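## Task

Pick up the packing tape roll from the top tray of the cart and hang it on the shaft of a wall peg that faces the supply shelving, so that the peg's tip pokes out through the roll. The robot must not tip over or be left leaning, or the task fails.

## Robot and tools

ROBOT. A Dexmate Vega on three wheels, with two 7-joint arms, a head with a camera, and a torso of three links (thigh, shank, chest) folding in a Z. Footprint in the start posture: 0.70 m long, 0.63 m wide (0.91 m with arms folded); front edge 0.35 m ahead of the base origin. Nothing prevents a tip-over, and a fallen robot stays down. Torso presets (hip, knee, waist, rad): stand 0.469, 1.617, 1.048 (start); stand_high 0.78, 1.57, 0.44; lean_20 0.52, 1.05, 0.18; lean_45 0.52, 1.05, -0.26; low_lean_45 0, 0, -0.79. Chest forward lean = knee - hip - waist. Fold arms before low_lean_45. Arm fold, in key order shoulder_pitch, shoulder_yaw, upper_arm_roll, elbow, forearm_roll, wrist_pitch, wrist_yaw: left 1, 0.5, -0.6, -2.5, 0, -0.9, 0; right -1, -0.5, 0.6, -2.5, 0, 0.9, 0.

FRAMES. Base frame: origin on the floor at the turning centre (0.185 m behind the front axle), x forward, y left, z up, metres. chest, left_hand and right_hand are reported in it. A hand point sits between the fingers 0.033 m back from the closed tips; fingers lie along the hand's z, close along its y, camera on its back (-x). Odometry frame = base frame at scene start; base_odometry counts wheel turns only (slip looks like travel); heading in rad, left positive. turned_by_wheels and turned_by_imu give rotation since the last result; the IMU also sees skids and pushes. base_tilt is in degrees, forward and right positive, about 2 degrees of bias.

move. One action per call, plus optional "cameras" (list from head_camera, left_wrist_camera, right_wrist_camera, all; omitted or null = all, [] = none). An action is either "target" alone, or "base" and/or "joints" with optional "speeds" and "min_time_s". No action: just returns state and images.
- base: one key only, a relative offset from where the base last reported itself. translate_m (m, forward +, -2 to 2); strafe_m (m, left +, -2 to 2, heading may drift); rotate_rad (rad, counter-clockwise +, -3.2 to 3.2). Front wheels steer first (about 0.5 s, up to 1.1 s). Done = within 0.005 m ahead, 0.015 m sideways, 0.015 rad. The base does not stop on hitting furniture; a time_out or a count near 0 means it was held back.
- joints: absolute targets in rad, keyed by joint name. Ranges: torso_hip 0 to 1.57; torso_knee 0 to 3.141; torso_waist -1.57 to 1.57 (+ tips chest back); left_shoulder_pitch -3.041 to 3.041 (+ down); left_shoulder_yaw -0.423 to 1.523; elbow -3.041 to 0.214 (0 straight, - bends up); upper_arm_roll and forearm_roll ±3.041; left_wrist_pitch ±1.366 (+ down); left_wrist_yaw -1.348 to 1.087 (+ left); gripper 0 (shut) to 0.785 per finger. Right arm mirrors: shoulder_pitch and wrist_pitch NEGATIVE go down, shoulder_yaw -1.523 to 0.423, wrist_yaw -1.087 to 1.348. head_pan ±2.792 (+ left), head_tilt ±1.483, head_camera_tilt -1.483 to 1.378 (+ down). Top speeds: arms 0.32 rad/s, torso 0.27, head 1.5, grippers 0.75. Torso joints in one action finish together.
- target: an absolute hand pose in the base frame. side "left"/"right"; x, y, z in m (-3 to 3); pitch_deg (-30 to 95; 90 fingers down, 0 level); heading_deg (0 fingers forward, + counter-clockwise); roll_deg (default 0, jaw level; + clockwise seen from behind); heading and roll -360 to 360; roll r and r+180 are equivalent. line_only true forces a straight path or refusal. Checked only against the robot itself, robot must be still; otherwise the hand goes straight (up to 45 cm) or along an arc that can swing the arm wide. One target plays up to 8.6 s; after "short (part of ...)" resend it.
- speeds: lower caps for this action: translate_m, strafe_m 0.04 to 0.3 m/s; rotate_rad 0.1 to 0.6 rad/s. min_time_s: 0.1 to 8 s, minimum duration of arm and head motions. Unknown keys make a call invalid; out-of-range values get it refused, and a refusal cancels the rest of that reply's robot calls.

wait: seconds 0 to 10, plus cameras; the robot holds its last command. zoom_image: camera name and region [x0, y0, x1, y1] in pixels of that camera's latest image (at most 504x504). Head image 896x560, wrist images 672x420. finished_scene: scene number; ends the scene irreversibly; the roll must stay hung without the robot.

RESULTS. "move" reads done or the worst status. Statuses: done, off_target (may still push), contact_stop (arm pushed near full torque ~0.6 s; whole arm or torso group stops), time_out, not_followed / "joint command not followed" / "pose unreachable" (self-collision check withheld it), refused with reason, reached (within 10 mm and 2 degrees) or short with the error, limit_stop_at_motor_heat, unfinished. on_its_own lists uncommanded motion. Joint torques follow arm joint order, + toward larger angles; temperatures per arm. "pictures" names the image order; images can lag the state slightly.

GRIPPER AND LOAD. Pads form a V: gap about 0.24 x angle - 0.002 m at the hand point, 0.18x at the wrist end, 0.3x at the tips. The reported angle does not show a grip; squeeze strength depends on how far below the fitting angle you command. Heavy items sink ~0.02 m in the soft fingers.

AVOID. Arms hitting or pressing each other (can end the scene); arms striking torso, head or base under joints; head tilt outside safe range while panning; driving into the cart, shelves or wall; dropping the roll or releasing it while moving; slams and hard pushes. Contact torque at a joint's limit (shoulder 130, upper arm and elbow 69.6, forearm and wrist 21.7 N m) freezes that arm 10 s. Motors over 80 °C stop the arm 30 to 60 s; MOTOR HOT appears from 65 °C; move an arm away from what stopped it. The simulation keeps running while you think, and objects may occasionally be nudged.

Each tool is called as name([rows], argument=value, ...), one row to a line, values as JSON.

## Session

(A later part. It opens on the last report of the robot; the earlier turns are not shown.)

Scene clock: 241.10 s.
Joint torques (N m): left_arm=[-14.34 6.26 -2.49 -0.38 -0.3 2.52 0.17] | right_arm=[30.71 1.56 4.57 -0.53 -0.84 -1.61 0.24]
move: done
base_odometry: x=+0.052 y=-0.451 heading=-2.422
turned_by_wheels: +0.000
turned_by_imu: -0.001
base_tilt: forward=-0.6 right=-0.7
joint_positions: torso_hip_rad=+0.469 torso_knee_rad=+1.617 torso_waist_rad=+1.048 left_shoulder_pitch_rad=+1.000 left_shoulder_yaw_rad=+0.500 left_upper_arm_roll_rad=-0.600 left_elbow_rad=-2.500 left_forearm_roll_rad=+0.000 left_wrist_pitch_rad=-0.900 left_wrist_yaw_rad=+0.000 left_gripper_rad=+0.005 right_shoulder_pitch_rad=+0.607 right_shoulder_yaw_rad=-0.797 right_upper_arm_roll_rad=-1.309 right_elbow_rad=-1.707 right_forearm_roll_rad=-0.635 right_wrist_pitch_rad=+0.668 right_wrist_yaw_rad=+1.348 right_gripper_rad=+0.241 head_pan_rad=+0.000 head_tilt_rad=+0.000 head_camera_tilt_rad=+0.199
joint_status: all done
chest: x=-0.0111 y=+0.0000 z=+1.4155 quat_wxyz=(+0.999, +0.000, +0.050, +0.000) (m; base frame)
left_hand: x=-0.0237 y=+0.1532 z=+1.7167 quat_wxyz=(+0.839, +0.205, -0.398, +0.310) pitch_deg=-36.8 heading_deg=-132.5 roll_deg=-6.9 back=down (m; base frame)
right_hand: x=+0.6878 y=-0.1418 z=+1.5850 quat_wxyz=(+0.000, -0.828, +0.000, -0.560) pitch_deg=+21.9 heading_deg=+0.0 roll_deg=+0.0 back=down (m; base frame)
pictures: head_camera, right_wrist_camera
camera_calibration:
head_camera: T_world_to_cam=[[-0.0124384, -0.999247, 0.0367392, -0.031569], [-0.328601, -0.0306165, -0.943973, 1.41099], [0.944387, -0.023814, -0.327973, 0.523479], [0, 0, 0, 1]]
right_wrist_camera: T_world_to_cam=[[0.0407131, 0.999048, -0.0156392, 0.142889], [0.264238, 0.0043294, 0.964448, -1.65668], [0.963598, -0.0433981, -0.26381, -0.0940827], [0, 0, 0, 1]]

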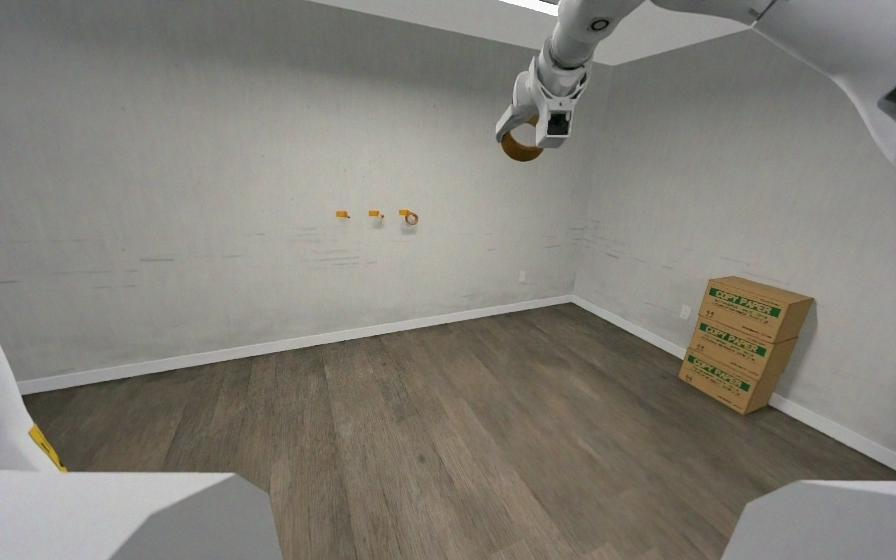

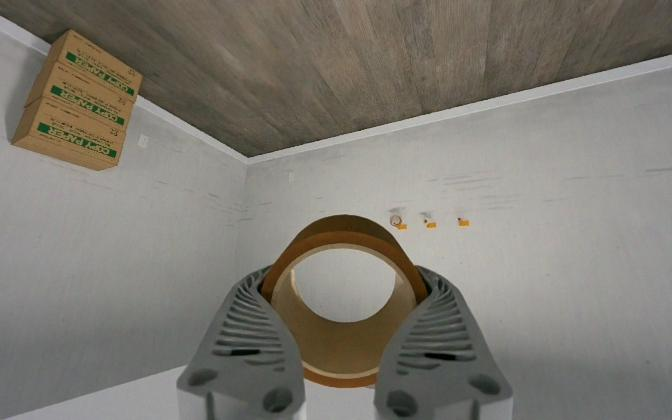

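move(base={"rotate_rad":0.4}, joints={"right_shoulder_pitch_rad":-1.4,"right_shoulder_yaw_rad":-0.25,"right_upper_arm_roll_rad":0,"right_elbow_rad":-0.95,"right_forearm_roll_rad":0,"right_wrist_pitch_rad":0.6,"right_wrist_yaw_rad":0.2}, min_time_s=8, cameras=["head_camera","right_wrist_camera"])

move(target={"side":"right","x":0.62,"y":-0.3,"z":0.92,"pitch_deg":0,"heading_deg":0,"roll_deg":0}, cameras=["head_camera","right_wrist_camera"])

Scene clock: 260.30 s.
move: done
turned_by_wheels: +0.400
turned_by_imu: +0.394
base_status: done
joint_status: all done
pictures: head_camera, right_wrist_camera
camera_calibration:
head_camera: T_world_to_cam=[[-0.0124385, -0.999247, 0.0367391, -0.0315693], [-0.328599, -0.0306165, -0.943973, 1.411], [0.944388, -0.023814, -0.32797, 0.523481], [0, 0, 0, 1]]
right_wrist_camera: T_world_to_cam=[[0.230694, -0.938781, 0.255873, -0.657619], [-0.0567734, -0.275504, -0.959622, 0.926856], [0.971369, 0.206852, -0.116855, -0.343932], [0, 0, 0, 1]]

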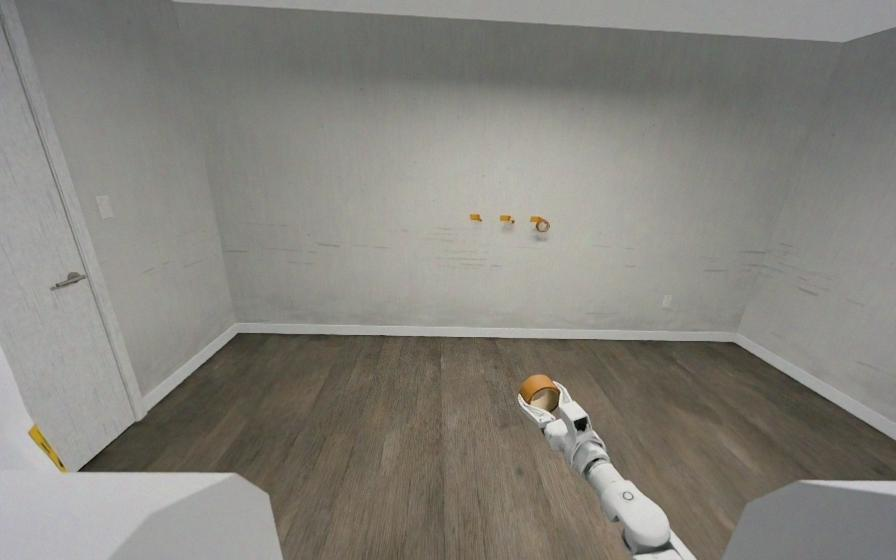

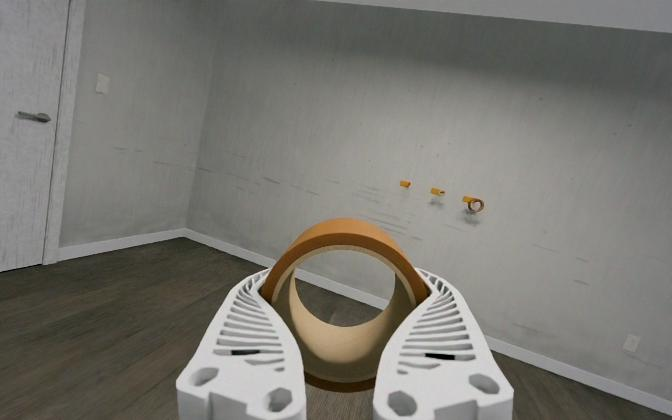

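Scene clock: 262.60 s.
Joint torques (N m): left_arm=[-10.91 6.31 -2.09 -0.61 0.02 1.59 0.24] | right_arm=[1.8 1.03 4.84 -6.24 0.61 3.49 -0.16]
move: done
base_odometry: x=+0.051 y=-0.451 heading=-2.022
turned_by_wheels: +0.000
turned_by_imu: +0.000
base_tilt: forward=-0.7 right=-0.8
joint_positions: torso_hip_rad=+0.469 torso_knee_rad=+1.617 torso_waist_rad=+1.048 left_shoulder_pitch_rad=+1.000 left_shoulder_yaw_rad=+0.500 left_upper_arm_roll_rad=-0.600 left_elbow_rad=-2.500 left_forearm_roll_rad=+0.000 left_wrist_pitch_rad=-0.900 left_wrist_yaw_rad=+0.000 left_gripper_rad=+0.005 right_shoulder_pitch_rad=-1.623 right_shoulder_yaw_rad=-0.112 right_upper_arm_roll_rad=+0.058 right_elbow_rad=-1.167 right_forearm_roll_rad=+0.134 right_wrist_pitch_rad=+0.547 right_wrist_yaw_rad=+0.116 right_gripper_rad=+0.241 head_pan_rad=+0.000 head_tilt_rad=+0.000 head_camera_tilt_rad=+0.199
chest: x=-0.0111 y=+0.0000 z=+1.4155 quat_wxyz=(+0.999, +0.000, +0.050, +0.000) (m; base frame)
left_hand: x=-0.0237 y=+0.1532 z=+1.7167 quat_wxyz=(+0.839, +0.205, -0.398, +0.310) pitch_deg=-36.8 heading_deg=-132.5 roll_deg=-6.9 back=down (m; base frame)
right_hand: x=+0.6216 y=-0.2990 z=+0.9206 quat_wxyz=(+0.707, -0.003, +0.707, +0.000) pitch_deg=+0.0 heading_deg=+0.3 roll_deg=-0.3 back=up (m; base frame)
right_hand_status: reached (straight line, planned for 1.1 s): 2 mm and 0.4 deg off.
pictures: head_camera, right_wrist_camera
camera_calibration:
head_camera: T_world_to_cam=[[-0.0124383, -0.999247, 0.0367391, -0.0315693], [-0.328599, -0.0306166, -0.943973, 1.411], [0.944388, -0.0238139, -0.327971, 0.523481], [0, 0, 0, 1]]
right_wrist_camera: T_world_to_cam=[[0.0487542, -0.998801, 0.00447178, -0.328695], [-0.11313, -0.00997036, -0.99353, 1.03506], [0.992383, 0.0479329, -0.11348, -0.341366], [0, 0, 0, 1]]

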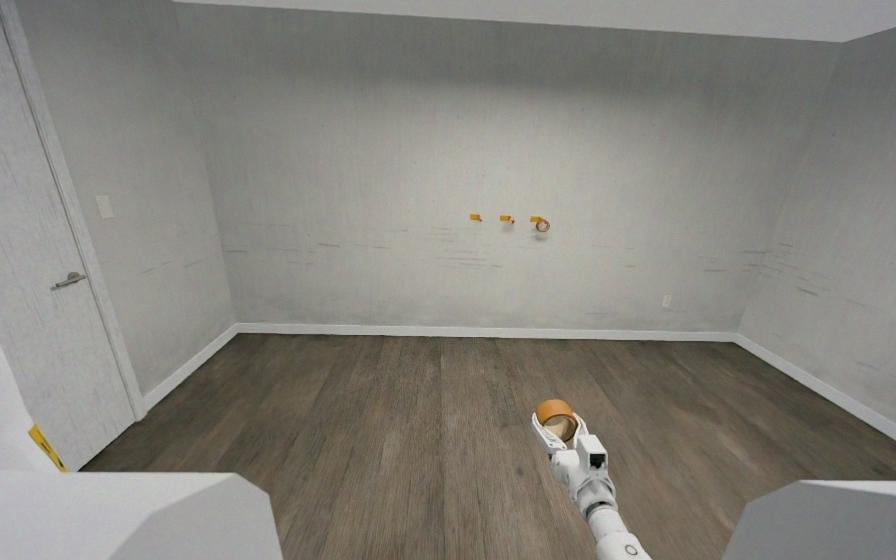

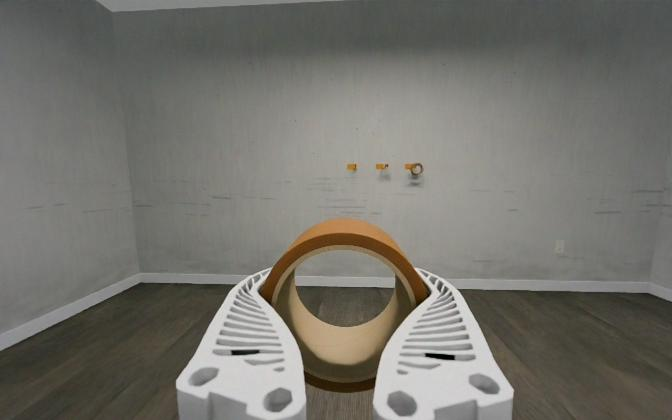

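move(base={"translate_m":1.6}, joints={"head_camera_tilt_rad":0.25}, cameras=["head_camera","right_wrist_camera"])

zoom_image(camera="head_camera", region=[440, 200, 680, 400])

zoom_image(camera="right_wrist_camera", region=[240, 120, 540, 410])

Scene clock: 275.87 s.
Joint torques (N m): left_arm=[-13.3 5.81 -3.7 0.03 -0.01 2.4 0.39] | right_arm=[1.15 0.61 4.1 -7.39 0.26 3.02 -0.15]
move: done
base_odometry: x=-0.647 y=-1.891 heading=-2.021
turned_by_wheels: +0.001
turned_by_imu: -0.002
base_tilt: forward=-0.5 right=-0.8
base_status: done
joint_positions: torso_hip_rad=+0.469 torso_knee_rad=+1.617 torso_waist_rad=+1.048 left_shoulder_pitch_rad=+1.000 left_shoulder_yaw_rad=+0.500 left_upper_arm_roll_rad=-0.600 left_elbow_rad=-2.500 left_forearm_roll_rad=+0.000 left_wrist_pitch_rad=-0.900 left_wrist_yaw_rad=+0.000 left_gripper_rad=+0.005 right_shoulder_pitch_rad=-1.627 right_shoulder_yaw_rad=-0.109 right_upper_arm_roll_rad=+0.059 right_elbow_rad=-1.171 right_forearm_roll_rad=+0.137 right_wrist_pitch_rad=+0.546 right_wrist_yaw_rad=+0.114 right_gripper_rad=+0.241 head_pan_rad=+0.000 head_tilt_rad=+0.000 head_camera_tilt_rad=+0.249
joint_status: all done
chest: x=-0.0111 y=+0.0000 z=+1.4155 quat_wxyz=(+0.999, +0.000, +0.050, +0.000) (m; base frame)
left_hand: x=-0.0237 y=+0.1532 z=+1.7167 quat_wxyz=(+0.839, +0.205, -0.398, +0.310) pitch_deg=-36.8 heading_deg=-132.5 roll_deg=-6.9 back=down (m; base frame)
right_hand: x=+0.6201 y=-0.2998 z=+0.9200 quat_wxyz=(+0.707, +0.000, +0.707, +0.000) pitch_deg=+0.0 heading_deg=+0.0 roll_deg=+0.0 back=up (m; base frame)
pictures: head_camera, right_wrist_camera
camera_calibration:
head_camera: T_world_to_cam=[[-0.010588, -0.999248, 0.0372979, -0.0322532], [-0.375392, -0.0305997, -0.926361, 1.38125], [0.926806, -0.0238097, -0.374786, 0.591486], [0, 0, 0, 1]]
right_wrist_camera: T_world_to_cam=[[0.0444127, -0.999013, -0.000486483, -0.322202], [-0.114051, -0.00458655, -0.993464, 1.03636], [0.992482, 0.0441779, -0.114142, -0.340499], [0, 0, 0, 1]]

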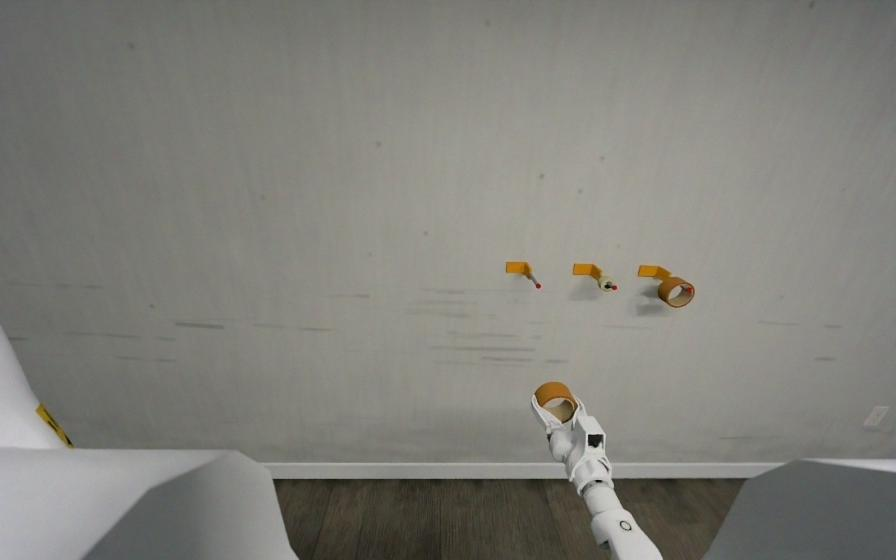

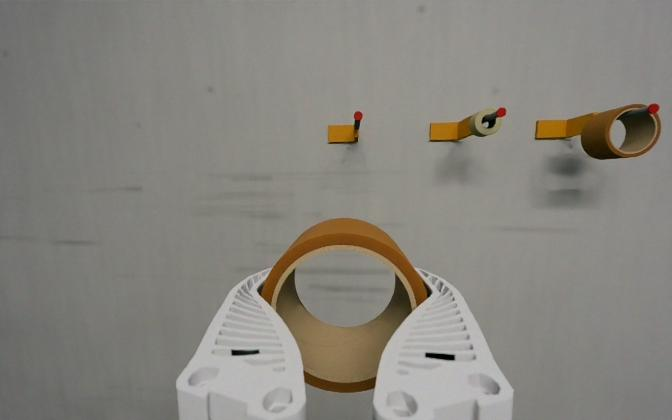

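Scaled by 2.100 from the camera's 896x560 image, which has a finer 960x600 frame.

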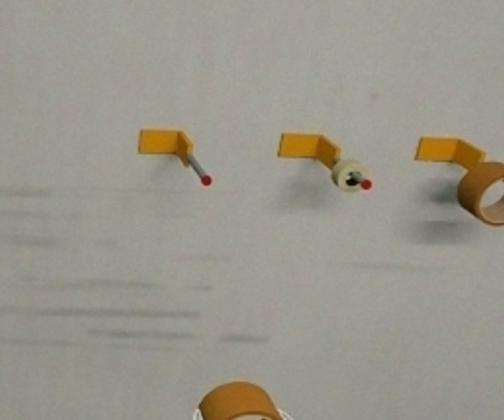

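Scaled by 1.680 from the camera's 672x420 image, which has a finer 960x600 frame.

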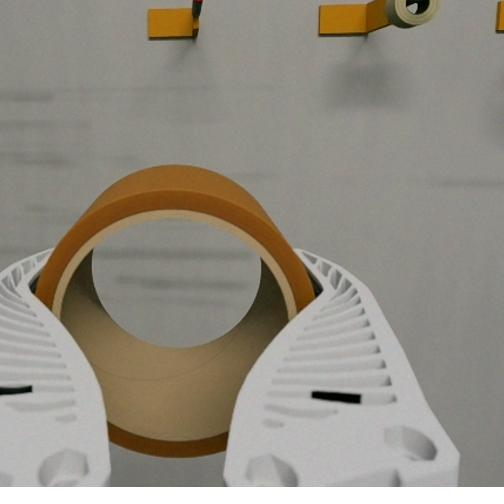

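move(target={"side":"right","x":0.62,"y":-0.316,"z":1.106,"pitch_deg":0,"heading_deg":0,"roll_deg":0,"line_only":true}, cameras=[])

move(base={"translate_m":0.22}, speeds={"translate_m":0.1}, cameras=["head_camera","right_wrist_camera"])

zoom_image(camera="head_camera", region=[480, 220, 680, 390])

zoom_image(camera="right_wrist_camera", region=[240, 150, 540, 410])

Scene clock: 290.27 s.
move: done
turned_by_wheels: +0.000
turned_by_imu: -0.001
right_hand_status: reached (straight line, planned for 3.1 s): 1 mm and 0.0 deg off.
pictures: none

Scene clock: 293.47 s.
Joint torques (N m): left_arm=[-14.04 1.63 -4.4 1.49 0.37 1.14 0.51] | right_arm=[0.02 -4.81 6.61 -8.26 0.34 3.19 -0.39]
move: done
base_odometry: x=-0.743 y=-2.089 heading=-2.019
turned_by_wheels: +0.001
turned_by_imu: +0.001
base_tilt: forward=-0.3 right=-0.7
base_status: done
joint_positions: torso_hip_rad=+0.469 torso_knee_rad=+1.617 torso_waist_rad=+1.048 left_shoulder_pitch_rad=+1.000 left_shoulder_yaw_rad=+0.500 left_upper_arm_roll_rad=-0.600 left_elbow_rad=-2.500 left_forearm_roll_rad=+0.000 left_wrist_pitch_rad=-0.900 left_wrist_yaw_rad=+0.000 left_gripper_rad=+0.005 right_shoulder_pitch_rad=-1.831 right_shoulder_yaw_rad=-0.193 right_upper_arm_roll_rad=+0.156 right_elbow_rad=-2.065 right_forearm_roll_rad=+0.237 right_wrist_pitch_rad=-0.154 right_wrist_yaw_rad=+0.044 right_gripper_rad=+0.241 head_pan_rad=+0.000 head_tilt_rad=+0.000 head_camera_tilt_rad=+0.249
chest: x=-0.0111 y=+0.0000 z=+1.4155 quat_wxyz=(+0.999, +0.000, +0.050, +0.000) (m; base frame)
left_hand: x=-0.0238 y=+0.1532 z=+1.7167 quat_wxyz=(+0.839, +0.205, -0.398, +0.310) pitch_deg=-36.8 heading_deg=-132.5 roll_deg=-6.9 back=down (m; base frame)
right_hand: x=+0.6201 y=-0.3158 z=+1.1059 quat_wxyz=(+0.707, +0.000, +0.707, +0.000) pitch_deg=+0.0 heading_deg=+0.0 roll_deg=+0.0 back=up (m; base frame)
pictures: head_camera, right_wrist_camera
camera_calibration:
head_camera: T_world_to_cam=[[-0.0105884, -0.999248, 0.0372977, -0.0322531], [-0.375376, -0.0305998, -0.926368, 1.38125], [0.926812, -0.0238094, -0.374769, 0.591488], [0, 0, 0, 1]]
right_wrist_camera: T_world_to_cam=[[0.0444021, -0.999013, -0.000711013, -0.337788], [-0.114, -0.00435977, -0.993471, 1.22107], [0.992488, 0.0441933, -0.114081, -0.318613], [0, 0, 0, 1]]

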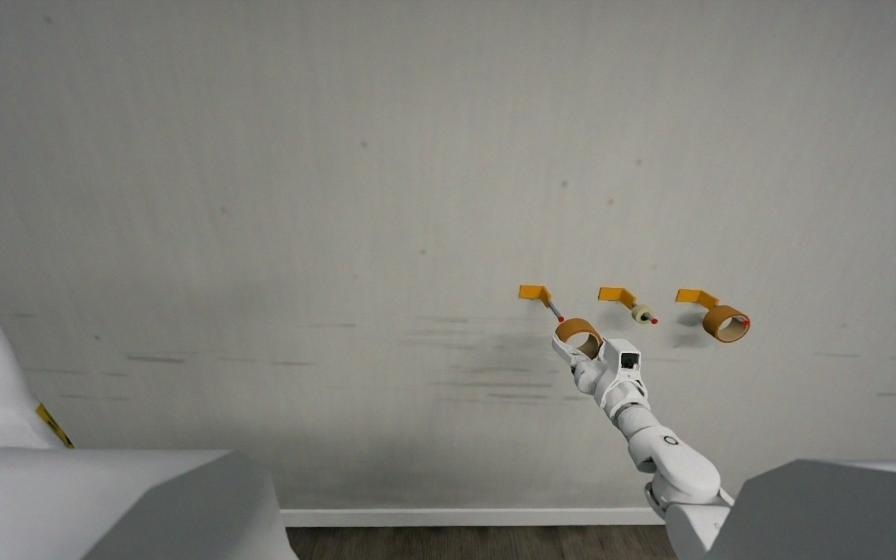

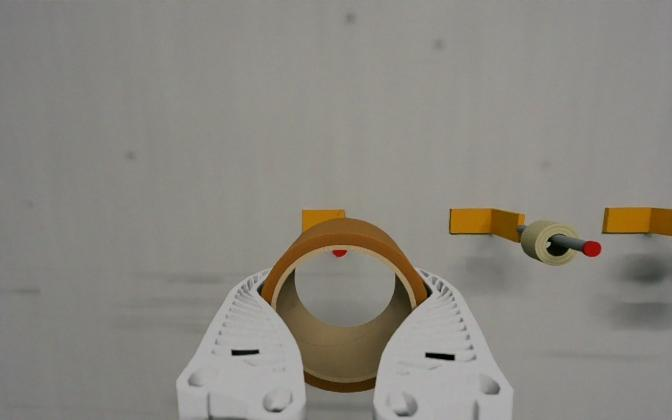

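Scaled by 2.520 from the camera's 896x560 image, which has a finer 960x600 frame.

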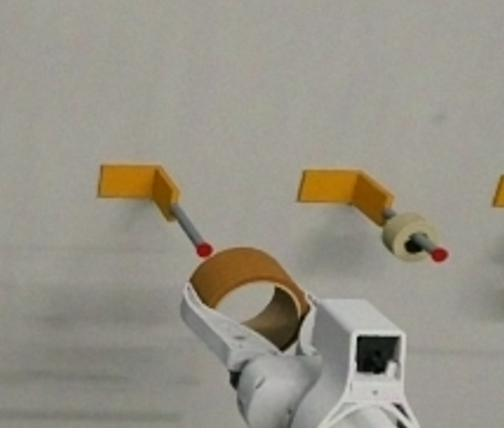

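Scaled by 1.680 from the camera's 672x420 image, which has a finer 960x600 frame.

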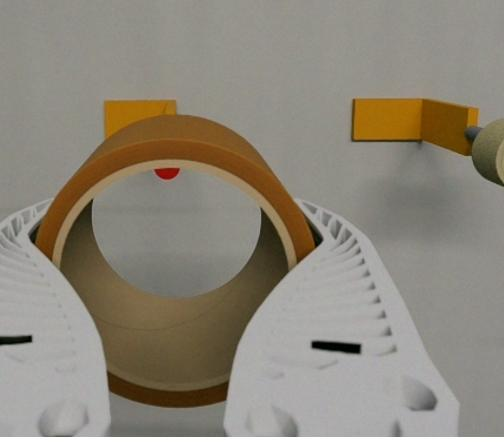

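move(target={"side":"right","x":0.66,"y":-0.312,"z":1.11,"pitch_deg":0,"heading_deg":0,"roll_deg":0,"line_only":true}, cameras=["right_wrist_camera"])

zoom_image(camera="right_wrist_camera", region=[240, 150, 540, 410])

Scene clock: 298.27 s.
Joint torques (N m): left_arm=[-10.89 6.11 -2.78 1.51 -0.56 1.75 0.11] | right_arm=[22.54 -5.52 -1.75 -6.47 -0.32 3.9 -0.31]
move: done
base_odometry: x=-0.743 y=-2.089 heading=-2.019
turned_by_wheels: +0.000
turned_by_imu: +0.000
base_tilt: forward=-0.6 right=-0.7
joint_positions: torso_hip_rad=+0.469 torso_knee_rad=+1.617 torso_waist_rad=+1.048 left_shoulder_pitch_rad=+1.000 left_shoulder_yaw_rad=+0.500 left_upper_arm_roll_rad=-0.600 left_elbow_rad=-2.500 left_forearm_roll_rad=+0.000 left_wrist_pitch_rad=-0.900 left_wrist_yaw_rad=+0.000 left_gripper_rad=+0.005 right_shoulder_pitch_rad=-1.710 right_shoulder_yaw_rad=-0.198 right_upper_arm_roll_rad=+0.125 right_elbow_rad=-1.976 right_forearm_roll_rad=+0.225 right_wrist_pitch_rad=-0.183 right_wrist_yaw_rad=+0.035 right_gripper_rad=+0.241 head_pan_rad=+0.000 head_tilt_rad=+0.000 head_camera_tilt_rad=+0.249
chest: x=-0.0111 y=+0.0000 z=+1.4155 quat_wxyz=(+0.999, +0.000, +0.050, +0.000) (m; base frame)
left_hand: x=-0.0238 y=+0.1532 z=+1.7167 quat_wxyz=(+0.839, +0.205, -0.398, +0.310) pitch_deg=-36.8 heading_deg=-132.5 roll_deg=-6.9 back=down (m; base frame)
right_hand: x=+0.6584 y=-0.3123 z=+1.1094 quat_wxyz=(+0.707, +0.000, +0.707, +0.000) pitch_deg=+0.0 heading_deg=+0.0 roll_deg=+0.0 back=up (m; base frame)
right_hand_status: reached (straight line, planned for 0.7 s): 2 mm and 0.0 deg off.
pictures: right_wrist_camera
camera_calibration:
right_wrist_camera: T_world_to_cam=[[0.0438273, -0.999039, -0.000721508, -0.335695], [-0.114404, -0.0043014, -0.993425, 1.2292], [0.992467, 0.0436217, -0.114483, -0.356154], [0, 0, 0, 1]]

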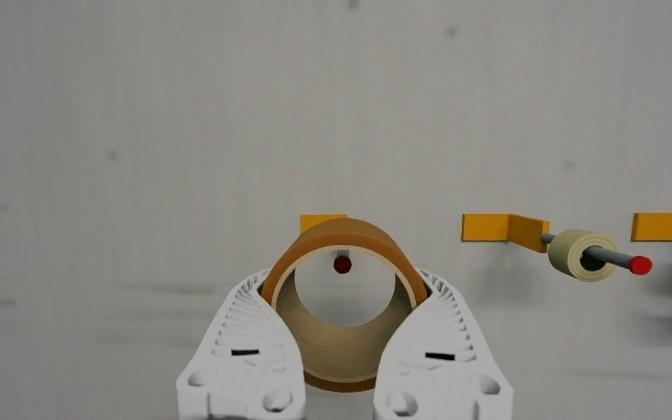

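Scaled by 1.680 from the camera's 672x420 image, which has a finer 960x600 frame.

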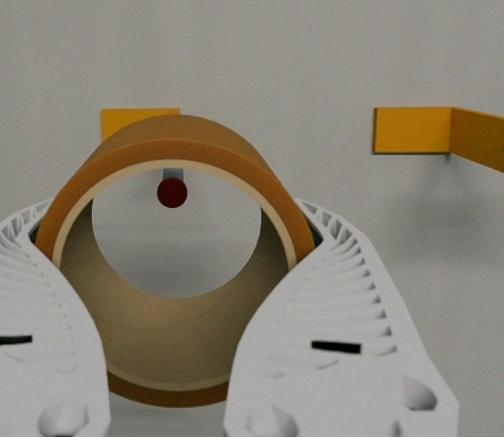

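move(target={"side":"right","x":0.70,"y":-0.312,"z":1.109,"pitch_deg":0,"heading_deg":0,"roll_deg":0,"line_only":true})

zoom_image(camera="right_wrist_camera", region=[240, 150, 540, 410])

Scene clock: 311.63 s.
Joint torques (N m): left_arm=[-10.37 5.21 -3.3 -1.36 0.58 2.65 0.95] | right_arm=[24.24 -4.29 -1.3 -6.77 -0.07 4.77 0.12]
move: done
base_odometry: x=-0.743 y=-2.089 heading=-2.019
turned_by_wheels: +0.000
turned_by_imu: +0.000
base_tilt: forward=-0.4 right=-1.0
joint_positions: torso_hip_rad=+0.469 torso_knee_rad=+1.617 torso_waist_rad=+1.048 left_shoulder_pitch_rad=+1.000 left_shoulder_yaw_rad=+0.500 left_upper_arm_roll_rad=-0.600 left_elbow_rad=-2.500 left_forearm_roll_rad=+0.000 left_wrist_pitch_rad=-0.900 left_wrist_yaw_rad=+0.000 left_gripper_rad=+0.005 right_shoulder_pitch_rad=-1.584 right_shoulder_yaw_rad=-0.201 right_upper_arm_roll_rad=+0.098 right_elbow_rad=-1.847 right_forearm_roll_rad=+0.214 right_wrist_pitch_rad=-0.178 right_wrist_yaw_rad=+0.038 right_gripper_rad=+0.241 head_pan_rad=+0.000 head_tilt_rad=+0.000 head_camera_tilt_rad=+0.249
chest: x=-0.0111 y=+0.0000 z=+1.4155 quat_wxyz=(+0.999, +0.000, +0.050, +0.000) (m; base frame)
left_hand: x=-0.0238 y=+0.1532 z=+1.7167 quat_wxyz=(+0.839, +0.205, -0.398, +0.310) pitch_deg=-36.8 heading_deg=-132.5 roll_deg=-6.9 back=down (m; base frame)
right_hand: x=+0.6986 y=-0.3123 z=+1.1086 quat_wxyz=(+0.707, +0.000, +0.707, +0.000) pitch_deg=+0.0 heading_deg=+0.0 roll_deg=+0.0 back=up (m; base frame)
right_hand_status: reached (straight line, planned for 0.8 s): 2 mm and 0.0 deg off.
pictures: head_camera, left_wrist_camera, right_wrist_camera
camera_calibration:
head_camera: T_world_to_cam=[[-0.0105886, -0.999248, 0.0372977, -0.0322532], [-0.375376, -0.0305997, -0.926367, 1.38125], [0.926812, -0.0238096, -0.374769, 0.591488], [0, 0, 0, 1]]
left_wrist_camera: T_world_to_cam=[[0.686634, -0.709859, -0.156951, 0.387269], [0.568345, 0.389506, 0.724755, -1.23486], [-0.453341, -0.586843, 0.670893, -0.922475], [0, 0, 0, 1]]
right_wrist_camera: T_world_to_cam=[[0.0436757, -0.999045, -0.0007494, -0.33724], [-0.11451, -0.00426093, -0.993413, 1.23299], [0.992461, 0.0434738, -0.114587, -0.396028], [0, 0, 0, 1]]

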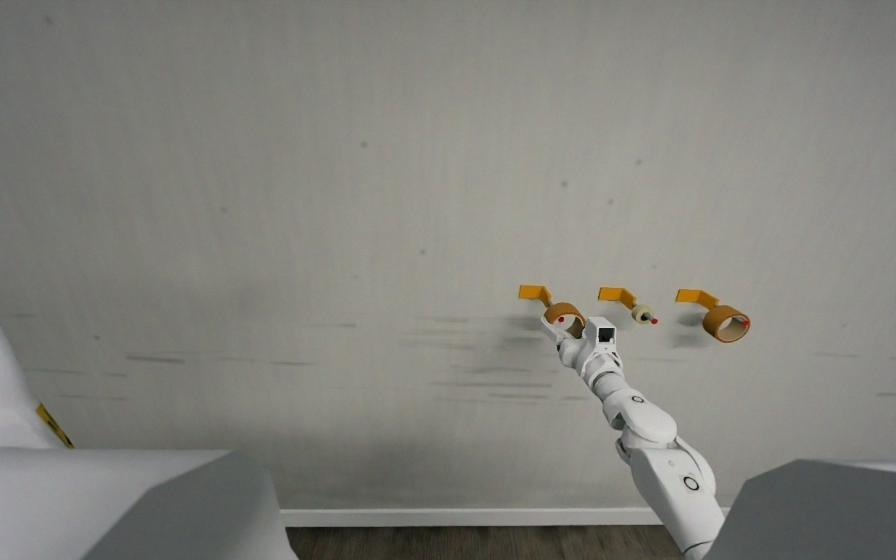

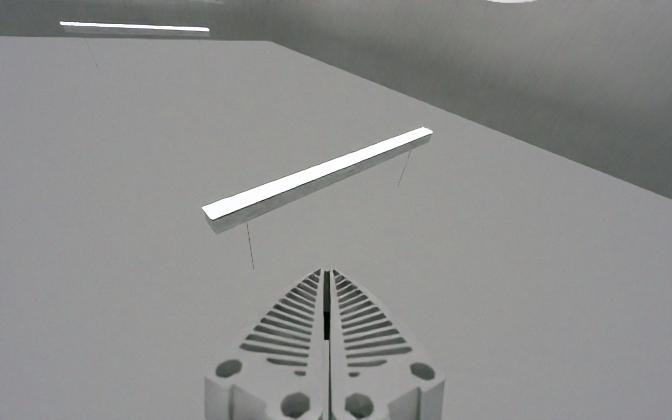

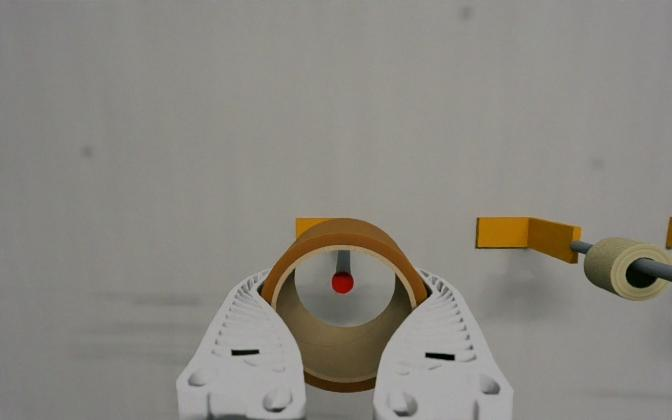

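Scaled by 1.680 from the camera's 672x420 image, which has a finer 960x600 frame.

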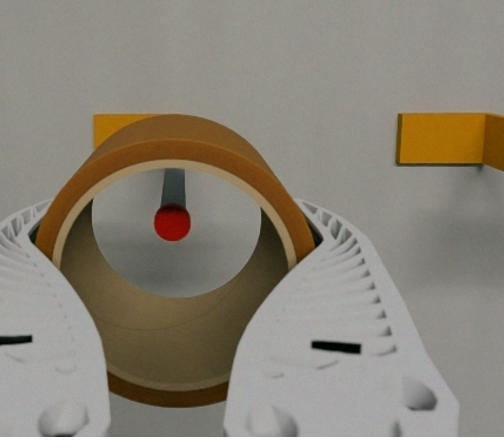

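Well placed.

move(target={"side":"right","x":0.74,"y":-0.312,"z":1.109,"pitch_deg":0,"heading_deg":0,"roll_deg":0,"line_only":true}, cameras=["head_camera","right_wrist_camera"])

zoom_image(camera="right_wrist_camera", region=[240, 150, 540, 410])

Scene clock: 317.90 s.
Joint torques (N m): left_arm=[-11.24 4.34 0.23 -0.28 -0.29 1.29 0.5] | right_arm=[29.69 -0.88 -2.06 -6.62 -0.49 4.18 0.03]
move: done
base_odometry: x=-0.743 y=-2.089 heading=-2.019
turned_by_wheels: +0.000
turned_by_imu: +0.000
base_tilt: forward=-0.5 right=-0.9
joint_positions: torso_hip_rad=+0.469 torso_knee_rad=+1.617 torso_waist_rad=+1.048 left_shoulder_pitch_rad=+1.000 left_shoulder_yaw_rad=+0.500 left_upper_arm_roll_rad=-0.600 left_elbow_rad=-2.500 left_forearm_roll_rad=+0.000 left_wrist_pitch_rad=-0.900 left_wrist_yaw_rad=+0.000 left_gripper_rad=+0.005 right_shoulder_pitch_rad=-1.456 right_shoulder_yaw_rad=-0.201 right_upper_arm_roll_rad=+0.073 right_elbow_rad=-1.701 right_forearm_roll_rad=+0.201 right_wrist_pitch_rad=-0.158 right_wrist_yaw_rad=+0.045 right_gripper_rad=+0.241 head_pan_rad=+0.000 head_tilt_rad=+0.000 head_camera_tilt_rad=+0.249
chest: x=-0.0111 y=+0.0000 z=+1.4155 quat_wxyz=(+0.999, +0.000, +0.050, +0.000) (m; base frame)
left_hand: x=-0.0238 y=+0.1532 z=+1.7167 quat_wxyz=(+0.839, +0.205, -0.398, +0.310) pitch_deg=-36.8 heading_deg=-132.5 roll_deg=-6.9 back=down (m; base frame)
right_hand: x=+0.7387 y=-0.3123 z=+1.1085 quat_wxyz=(+0.707, +0.000, +0.707, +0.000) pitch_deg=+0.0 heading_deg=+0.0 roll_deg=+0.0 back=up (m; base frame)
right_hand_status: reached (straight line, planned for 0.8 s): 1 mm and 0.0 deg off.
pictures: head_camera, right_wrist_camera
camera_calibration:
head_camera: T_world_to_cam=[[-0.0105882, -0.999248, 0.0372977, -0.0322531], [-0.375376, -0.0305998, -0.926368, 1.38125], [0.926812, -0.0238092, -0.374769, 0.591488], [0, 0, 0, 1]]
right_wrist_camera: T_world_to_cam=[[0.0436748, -0.999046, -0.000589035, -0.339219], [-0.114514, -0.00442043, -0.993412, 1.2375], [0.992461, 0.0434545, -0.114597, -0.435844], [0, 0, 0, 1]]

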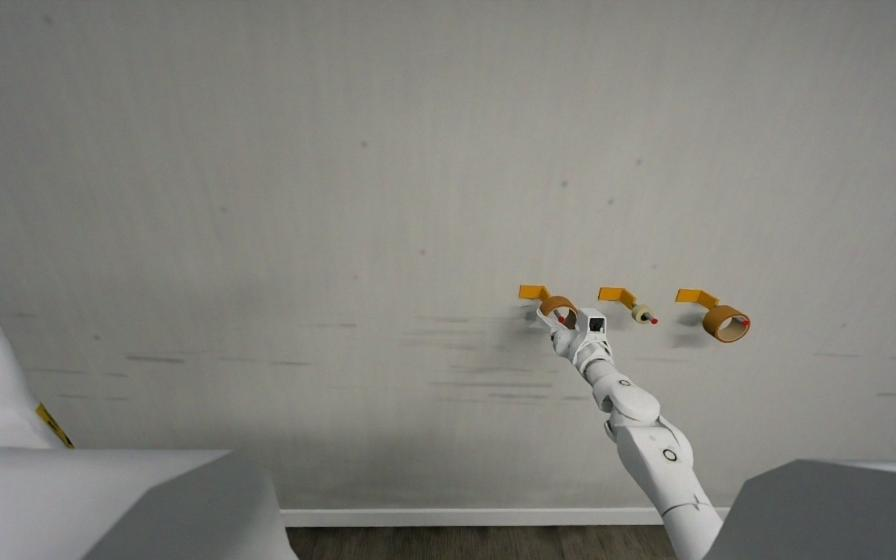

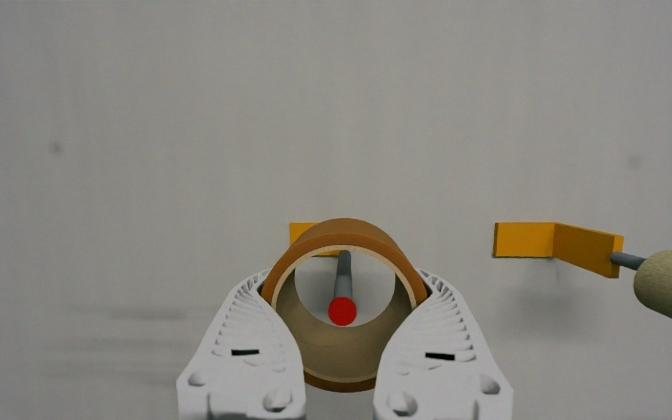

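Scaled by 1.680 from the camera's 672x420 image, which has a finer 960x600 frame.

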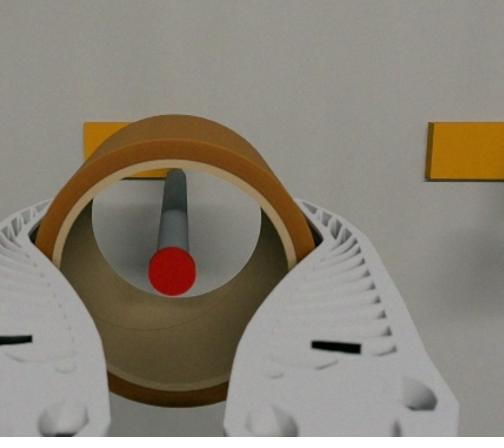

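move(target={"side":"right","x":0.766,"y":-0.311,"z":1.109,"pitch_deg":0,"heading_deg":0,"roll_deg":0,"line_only":true}, cameras=[])

move(target={"side":"right","x":0.766,"y":-0.311,"z":1.094,"pitch_deg":0,"heading_deg":0,"roll_deg":0,"line_only":true}, cameras=["head_camera","right_wrist_camera"])

zoom_image(camera="right_wrist_camera", region=[240, 150, 540, 410])

Scene clock: 324.07 s.
move: done
turned_by_wheels: +0.000
turned_by_imu: +0.000
right_hand_status: reached (straight line, planned for 0.7 s): 1 mm and 0.0 deg off.
pictures: none

Scene clock: 325.47 s.
Joint torques (N m): left_arm=[-11.71 3.21 -3.6 0.17 0.97 2.94 1.14] | right_arm=[28.51 -0.62 -2.06 -7.15 -0.21 3.09 0.08]
move: done
base_odometry: x=-0.743 y=-2.089 heading=-2.019
turned_by_wheels: +0.000
turned_by_imu: +0.000
base_tilt: forward=-0.5 right=-0.9
joint_positions: torso_hip_rad=+0.469 torso_knee_rad=+1.617 torso_waist_rad=+1.048 left_shoulder_pitch_rad=+1.000 left_shoulder_yaw_rad=+0.500 left_upper_arm_roll_rad=-0.600 left_elbow_rad=-2.500 left_forearm_roll_rad=+0.000 left_wrist_pitch_rad=-0.900 left_wrist_yaw_rad=+0.000 left_gripper_rad=+0.005 right_shoulder_pitch_rad=-1.366 right_shoulder_yaw_rad=-0.191 right_upper_arm_roll_rad=+0.050 right_elbow_rad=-1.539 right_forearm_roll_rad=+0.186 right_wrist_pitch_rad=-0.083 right_wrist_yaw_rad=+0.055 right_gripper_rad=+0.241 head_pan_rad=+0.000 head_tilt_rad=+0.000 head_camera_tilt_rad=+0.249
chest: x=-0.0111 y=+0.0000 z=+1.4155 quat_wxyz=(+0.999, +0.000, +0.050, +0.000) (m; base frame)
left_hand: x=-0.0238 y=+0.1532 z=+1.7167 quat_wxyz=(+0.839, +0.205, -0.398, +0.310) pitch_deg=-36.8 heading_deg=-132.5 roll_deg=-6.9 back=down (m; base frame)
right_hand: x=+0.7658 y=-0.3113 z=+1.0947 quat_wxyz=(+0.707, +0.000, +0.707, +0.000) pitch_deg=+0.0 heading_deg=+0.0 roll_deg=+0.0 back=up (m; base frame)
right_hand_status: reached (straight line, planned for 0.5 s): 1 mm and 0.0 deg off.
pictures: head_camera, right_wrist_camera
camera_calibration:
head_camera: T_world_to_cam=[[-0.0105886, -0.999248, 0.0372977, -0.0322532], [-0.375376, -0.0305997, -0.926367, 1.38125], [0.926812, -0.0238096, -0.37477, 0.591488], [0, 0, 0, 1]]
right_wrist_camera: T_world_to_cam=[[0.0436533, -0.999047, -0.000606441, -0.339396], [-0.11453, -0.00440137, -0.99341, 1.22684], [0.99246, 0.0434351, -0.114613, -0.464341], [0, 0, 0, 1]]

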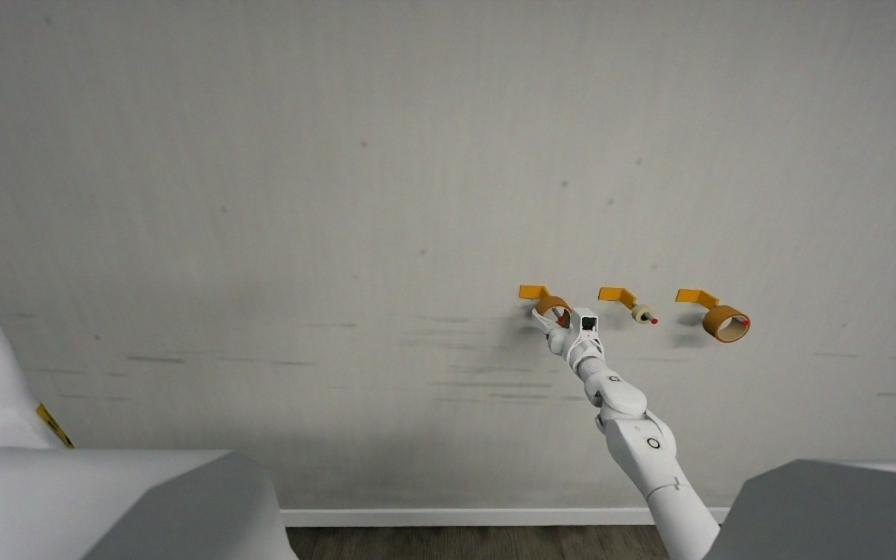

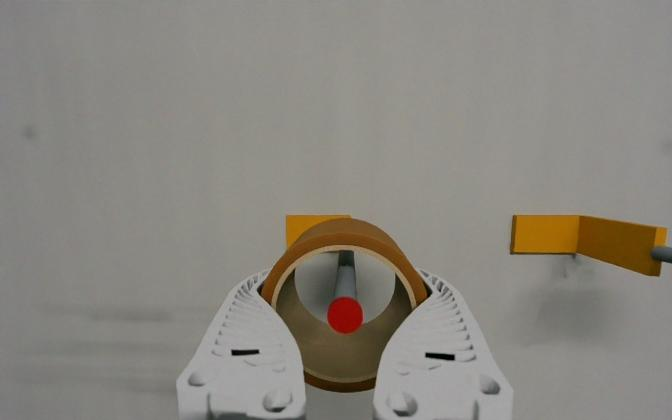

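Scaled by 1.680 from the camera's 672x420 image, which has a finer 960x600 frame.

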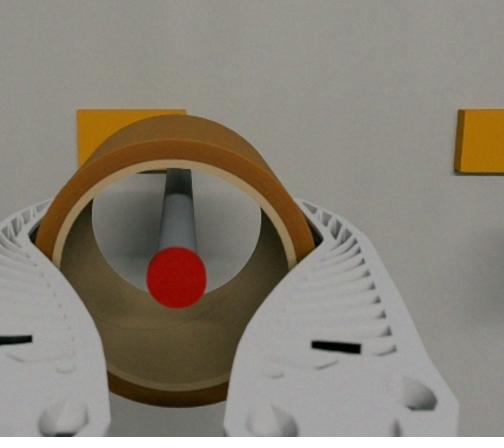

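move(target={"side":"right","x":0.766,"y":-0.311,"z":1.080,"pitch_deg":0,"heading_deg":0,"roll_deg":0,"line_only":true}, cameras=["right_wrist_camera"])

zoom_image(camera="right_wrist_camera", region=[240, 150, 540, 410])

Scene clock: 330.10 s.
Joint torques (N m): left_arm=[-12.04 4.51 -2.85 2.06 0.38 1.65 0.14] | right_arm=[28.54 -0.56 -1.97 -5.71 -0.28 3.92 0.23]
move: done
base_odometry: x=-0.743 y=-2.089 heading=-2.019
turned_by_wheels: +0.000
turned_by_imu: +0.000
base_tilt: forward=-0.7 right=-0.8
joint_positions: torso_hip_rad=+0.469 torso_knee_rad=+1.617 torso_waist_rad=+1.048 left_shoulder_pitch_rad=+1.000 left_shoulder_yaw_rad=+0.500 left_upper_arm_roll_rad=-0.600 left_elbow_rad=-2.500 left_forearm_roll_rad=+0.000 left_wrist_pitch_rad=-0.900 left_wrist_yaw_rad=+0.000 left_gripper_rad=+0.005 right_shoulder_pitch_rad=-1.362 right_shoulder_yaw_rad=-0.186 right_upper_arm_roll_rad=+0.046 right_elbow_rad=-1.483 right_forearm_roll_rad=+0.180 right_wrist_pitch_rad=-0.031 right_wrist_yaw_rad=+0.061 right_gripper_rad=+0.241 head_pan_rad=+0.000 head_tilt_rad=+0.000 head_camera_tilt_rad=+0.249
chest: x=-0.0111 y=+0.0000 z=+1.4155 quat_wxyz=(+0.999, +0.000, +0.050, +0.000) (m; base frame)
left_hand: x=-0.0238 y=+0.1532 z=+1.7167 quat_wxyz=(+0.839, +0.205, -0.398, +0.310) pitch_deg=-36.8 heading_deg=-132.5 roll_deg=-6.9 back=down (m; base frame)
right_hand: x=+0.7658 y=-0.3113 z=+1.0806 quat_wxyz=(+0.707, +0.000, +0.707, +0.000) pitch_deg=+0.0 heading_deg=+0.0 roll_deg=+0.0 back=up (m; base frame)
right_hand_status: reached (straight line, planned for 0.5 s): 1 mm and 0.0 deg off.
pictures: right_wrist_camera
camera_calibration:
right_wrist_camera: T_world_to_cam=[[0.0436516, -0.999047, -0.000603909, -0.339406], [-0.114531, -0.00440375, -0.99341, 1.21291], [0.99246, 0.0434331, -0.114614, -0.466008], [0, 0, 0, 1]]

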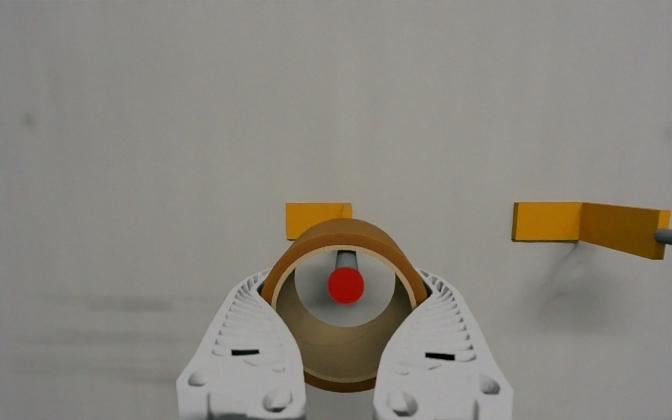

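Scaled by 1.680 from the camera's 672x420 image, which has a finer 960x600 frame.

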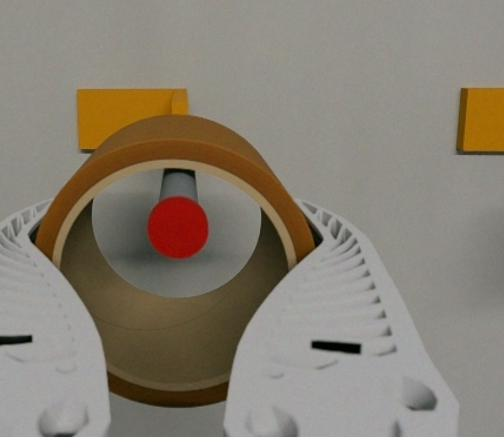

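move(target={"side":"right","x":0.766,"y":-0.311,"z":1.077,"pitch_deg":0,"heading_deg":0,"roll_deg":0,"line_only":true}, cameras=["right_wrist_camera"])

zoom_image(camera="right_wrist_camera", region=[290, 220, 400, 320])

Scene clock: 336.47 s.
Joint torques (N m): left_arm=[-14.44 5.13 -2.84 0.03 -0.09 2.54 0.78] | right_arm=[26.02 0.43 -2.93 -6.68 -0.33 2.87 0.12]
move: done
base_odometry: x=-0.743 y=-2.089 heading=-2.019
turned_by_wheels: +0.000
turned_by_imu: +0.000
base_tilt: forward=-0.3 right=-0.9
joint_positions: torso_hip_rad=+0.469 torso_knee_rad=+1.617 torso_waist_rad=+1.048 left_shoulder_pitch_rad=+1.000 left_shoulder_yaw_rad=+0.500 left_upper_arm_roll_rad=-0.600 left_elbow_rad=-2.500 left_forearm_roll_rad=+0.000 left_wrist_pitch_rad=-0.900 left_wrist_yaw_rad=+0.000 left_gripper_rad=+0.005 right_shoulder_pitch_rad=-1.360 right_shoulder_yaw_rad=-0.185 right_upper_arm_roll_rad=+0.045 right_elbow_rad=-1.470 right_forearm_roll_rad=+0.179 right_wrist_pitch_rad=-0.019 right_wrist_yaw_rad=+0.062 right_gripper_rad=+0.241 head_pan_rad=+0.000 head_tilt_rad=+0.000 head_camera_tilt_rad=+0.249
chest: x=-0.0111 y=+0.0000 z=+1.4155 quat_wxyz=(+0.999, +0.000, +0.050, +0.000) (m; base frame)
left_hand: x=-0.0238 y=+0.1532 z=+1.7167 quat_wxyz=(+0.839, +0.205, -0.398, +0.310) pitch_deg=-36.8 heading_deg=-132.5 roll_deg=-6.9 back=down (m; base frame)
right_hand: x=+0.7658 y=-0.3113 z=+1.0775 quat_wxyz=(+0.707, +0.000, +0.707, +0.000) pitch_deg=+0.0 heading_deg=+0.0 roll_deg=+0.0 back=up (m; base frame)
right_hand_status: reached (straight line, planned for 0.3 s): 1 mm and 0.0 deg off.
pictures: right_wrist_camera
camera_calibration:
right_wrist_camera: T_world_to_cam=[[0.04366, -0.999046, -0.000546882, -0.339465], [-0.11423, -0.00444824, -0.993444, 1.20964], [0.992494, 0.0434363, -0.114316, -0.466681], [0, 0, 0, 1]]

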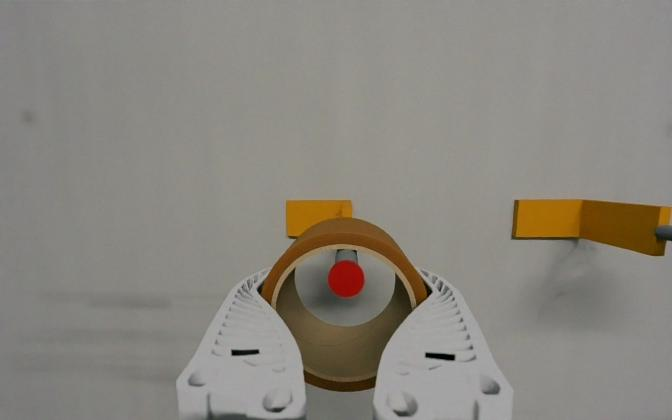

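Scaled by 4.582 from the camera's 672x420 image, which has a finer 960x600 frame.

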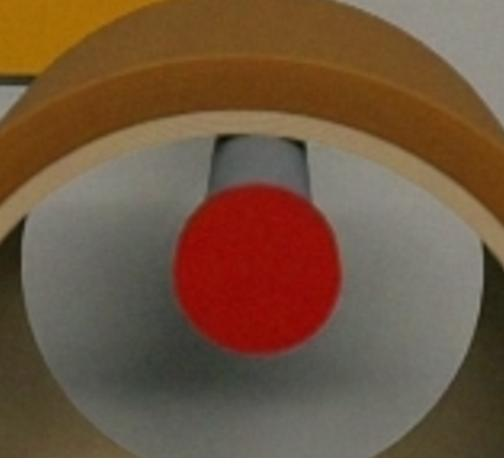

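move(target={"side":"right","x":0.766,"y":-0.311,"z":1.073,"pitch_deg":0,"heading_deg":0,"roll_deg":0,"line_only":true}, cameras=["right_wrist_camera"])

zoom_image(camera="right_wrist_camera", region=[290, 220, 400, 320])

Scene clock: 344.43 s.
Joint torques (N m): left_arm=[-11.56 4.61 -2.69 2.57 -0.33 1.83 0.21] | right_arm=[21.13 0.23 -3.11 -1.6 -0.55 -0.87 0.22]
move: done
base_odometry: x=-0.743 y=-2.089 heading=-2.019
turned_by_wheels: +0.000
turned_by_imu: +0.000
base_tilt: forward=-0.5 right=-0.7
joint_positions: torso_hip_rad=+0.469 torso_knee_rad=+1.617 torso_waist_rad=+1.048 left_shoulder_pitch_rad=+1.000 left_shoulder_yaw_rad=+0.500 left_upper_arm_roll_rad=-0.600 left_elbow_rad=-2.500 left_forearm_roll_rad=+0.000 left_wrist_pitch_rad=-0.900 left_wrist_yaw_rad=+0.000 left_gripper_rad=+0.005 right_shoulder_pitch_rad=-1.358 right_shoulder_yaw_rad=-0.184 right_upper_arm_roll_rad=+0.044 right_elbow_rad=-1.454 right_forearm_roll_rad=+0.177 right_wrist_pitch_rad=-0.004 right_wrist_yaw_rad=+0.064 right_gripper_rad=+0.241 head_pan_rad=+0.000 head_tilt_rad=+0.000 head_camera_tilt_rad=+0.249
chest: x=-0.0111 y=+0.0000 z=+1.4155 quat_wxyz=(+0.999, +0.000, +0.050, +0.000) (m; base frame)
left_hand: x=-0.0238 y=+0.1532 z=+1.7167 quat_wxyz=(+0.839, +0.205, -0.398, +0.310) pitch_deg=-36.8 heading_deg=-132.5 roll_deg=-6.9 back=down (m; base frame)
right_hand: x=+0.7659 y=-0.3114 z=+1.0745 quat_wxyz=(+0.707, +0.000, +0.707, +0.000) pitch_deg=-0.1 heading_deg=+0.0 roll_deg=+0.0 back=up (m; base frame)
right_hand_status: reached (straight line, planned for 0.3 s): 2 mm and 0.1 deg off.
pictures: right_wrist_camera
camera_calibration:
right_wrist_camera: T_world_to_cam=[[0.0436088, -0.999049, -0.000431904, -0.339591], [-0.112839, -0.00449589, -0.993603, 1.20576], [0.992656, 0.0433786, -0.112927, -0.468744], [0, 0, 0, 1]]

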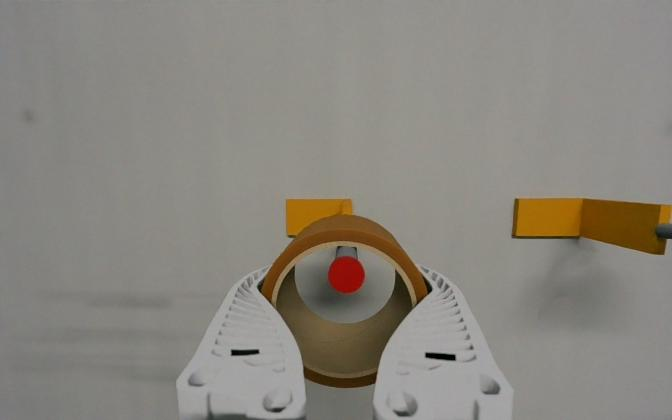

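Scaled by 4.582 from the camera's 672x420 image, which has a finer 960x600 frame.

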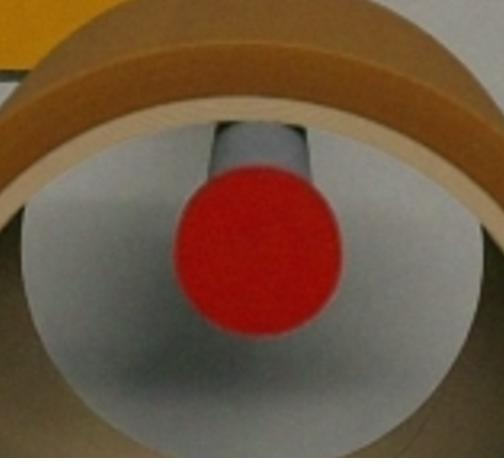

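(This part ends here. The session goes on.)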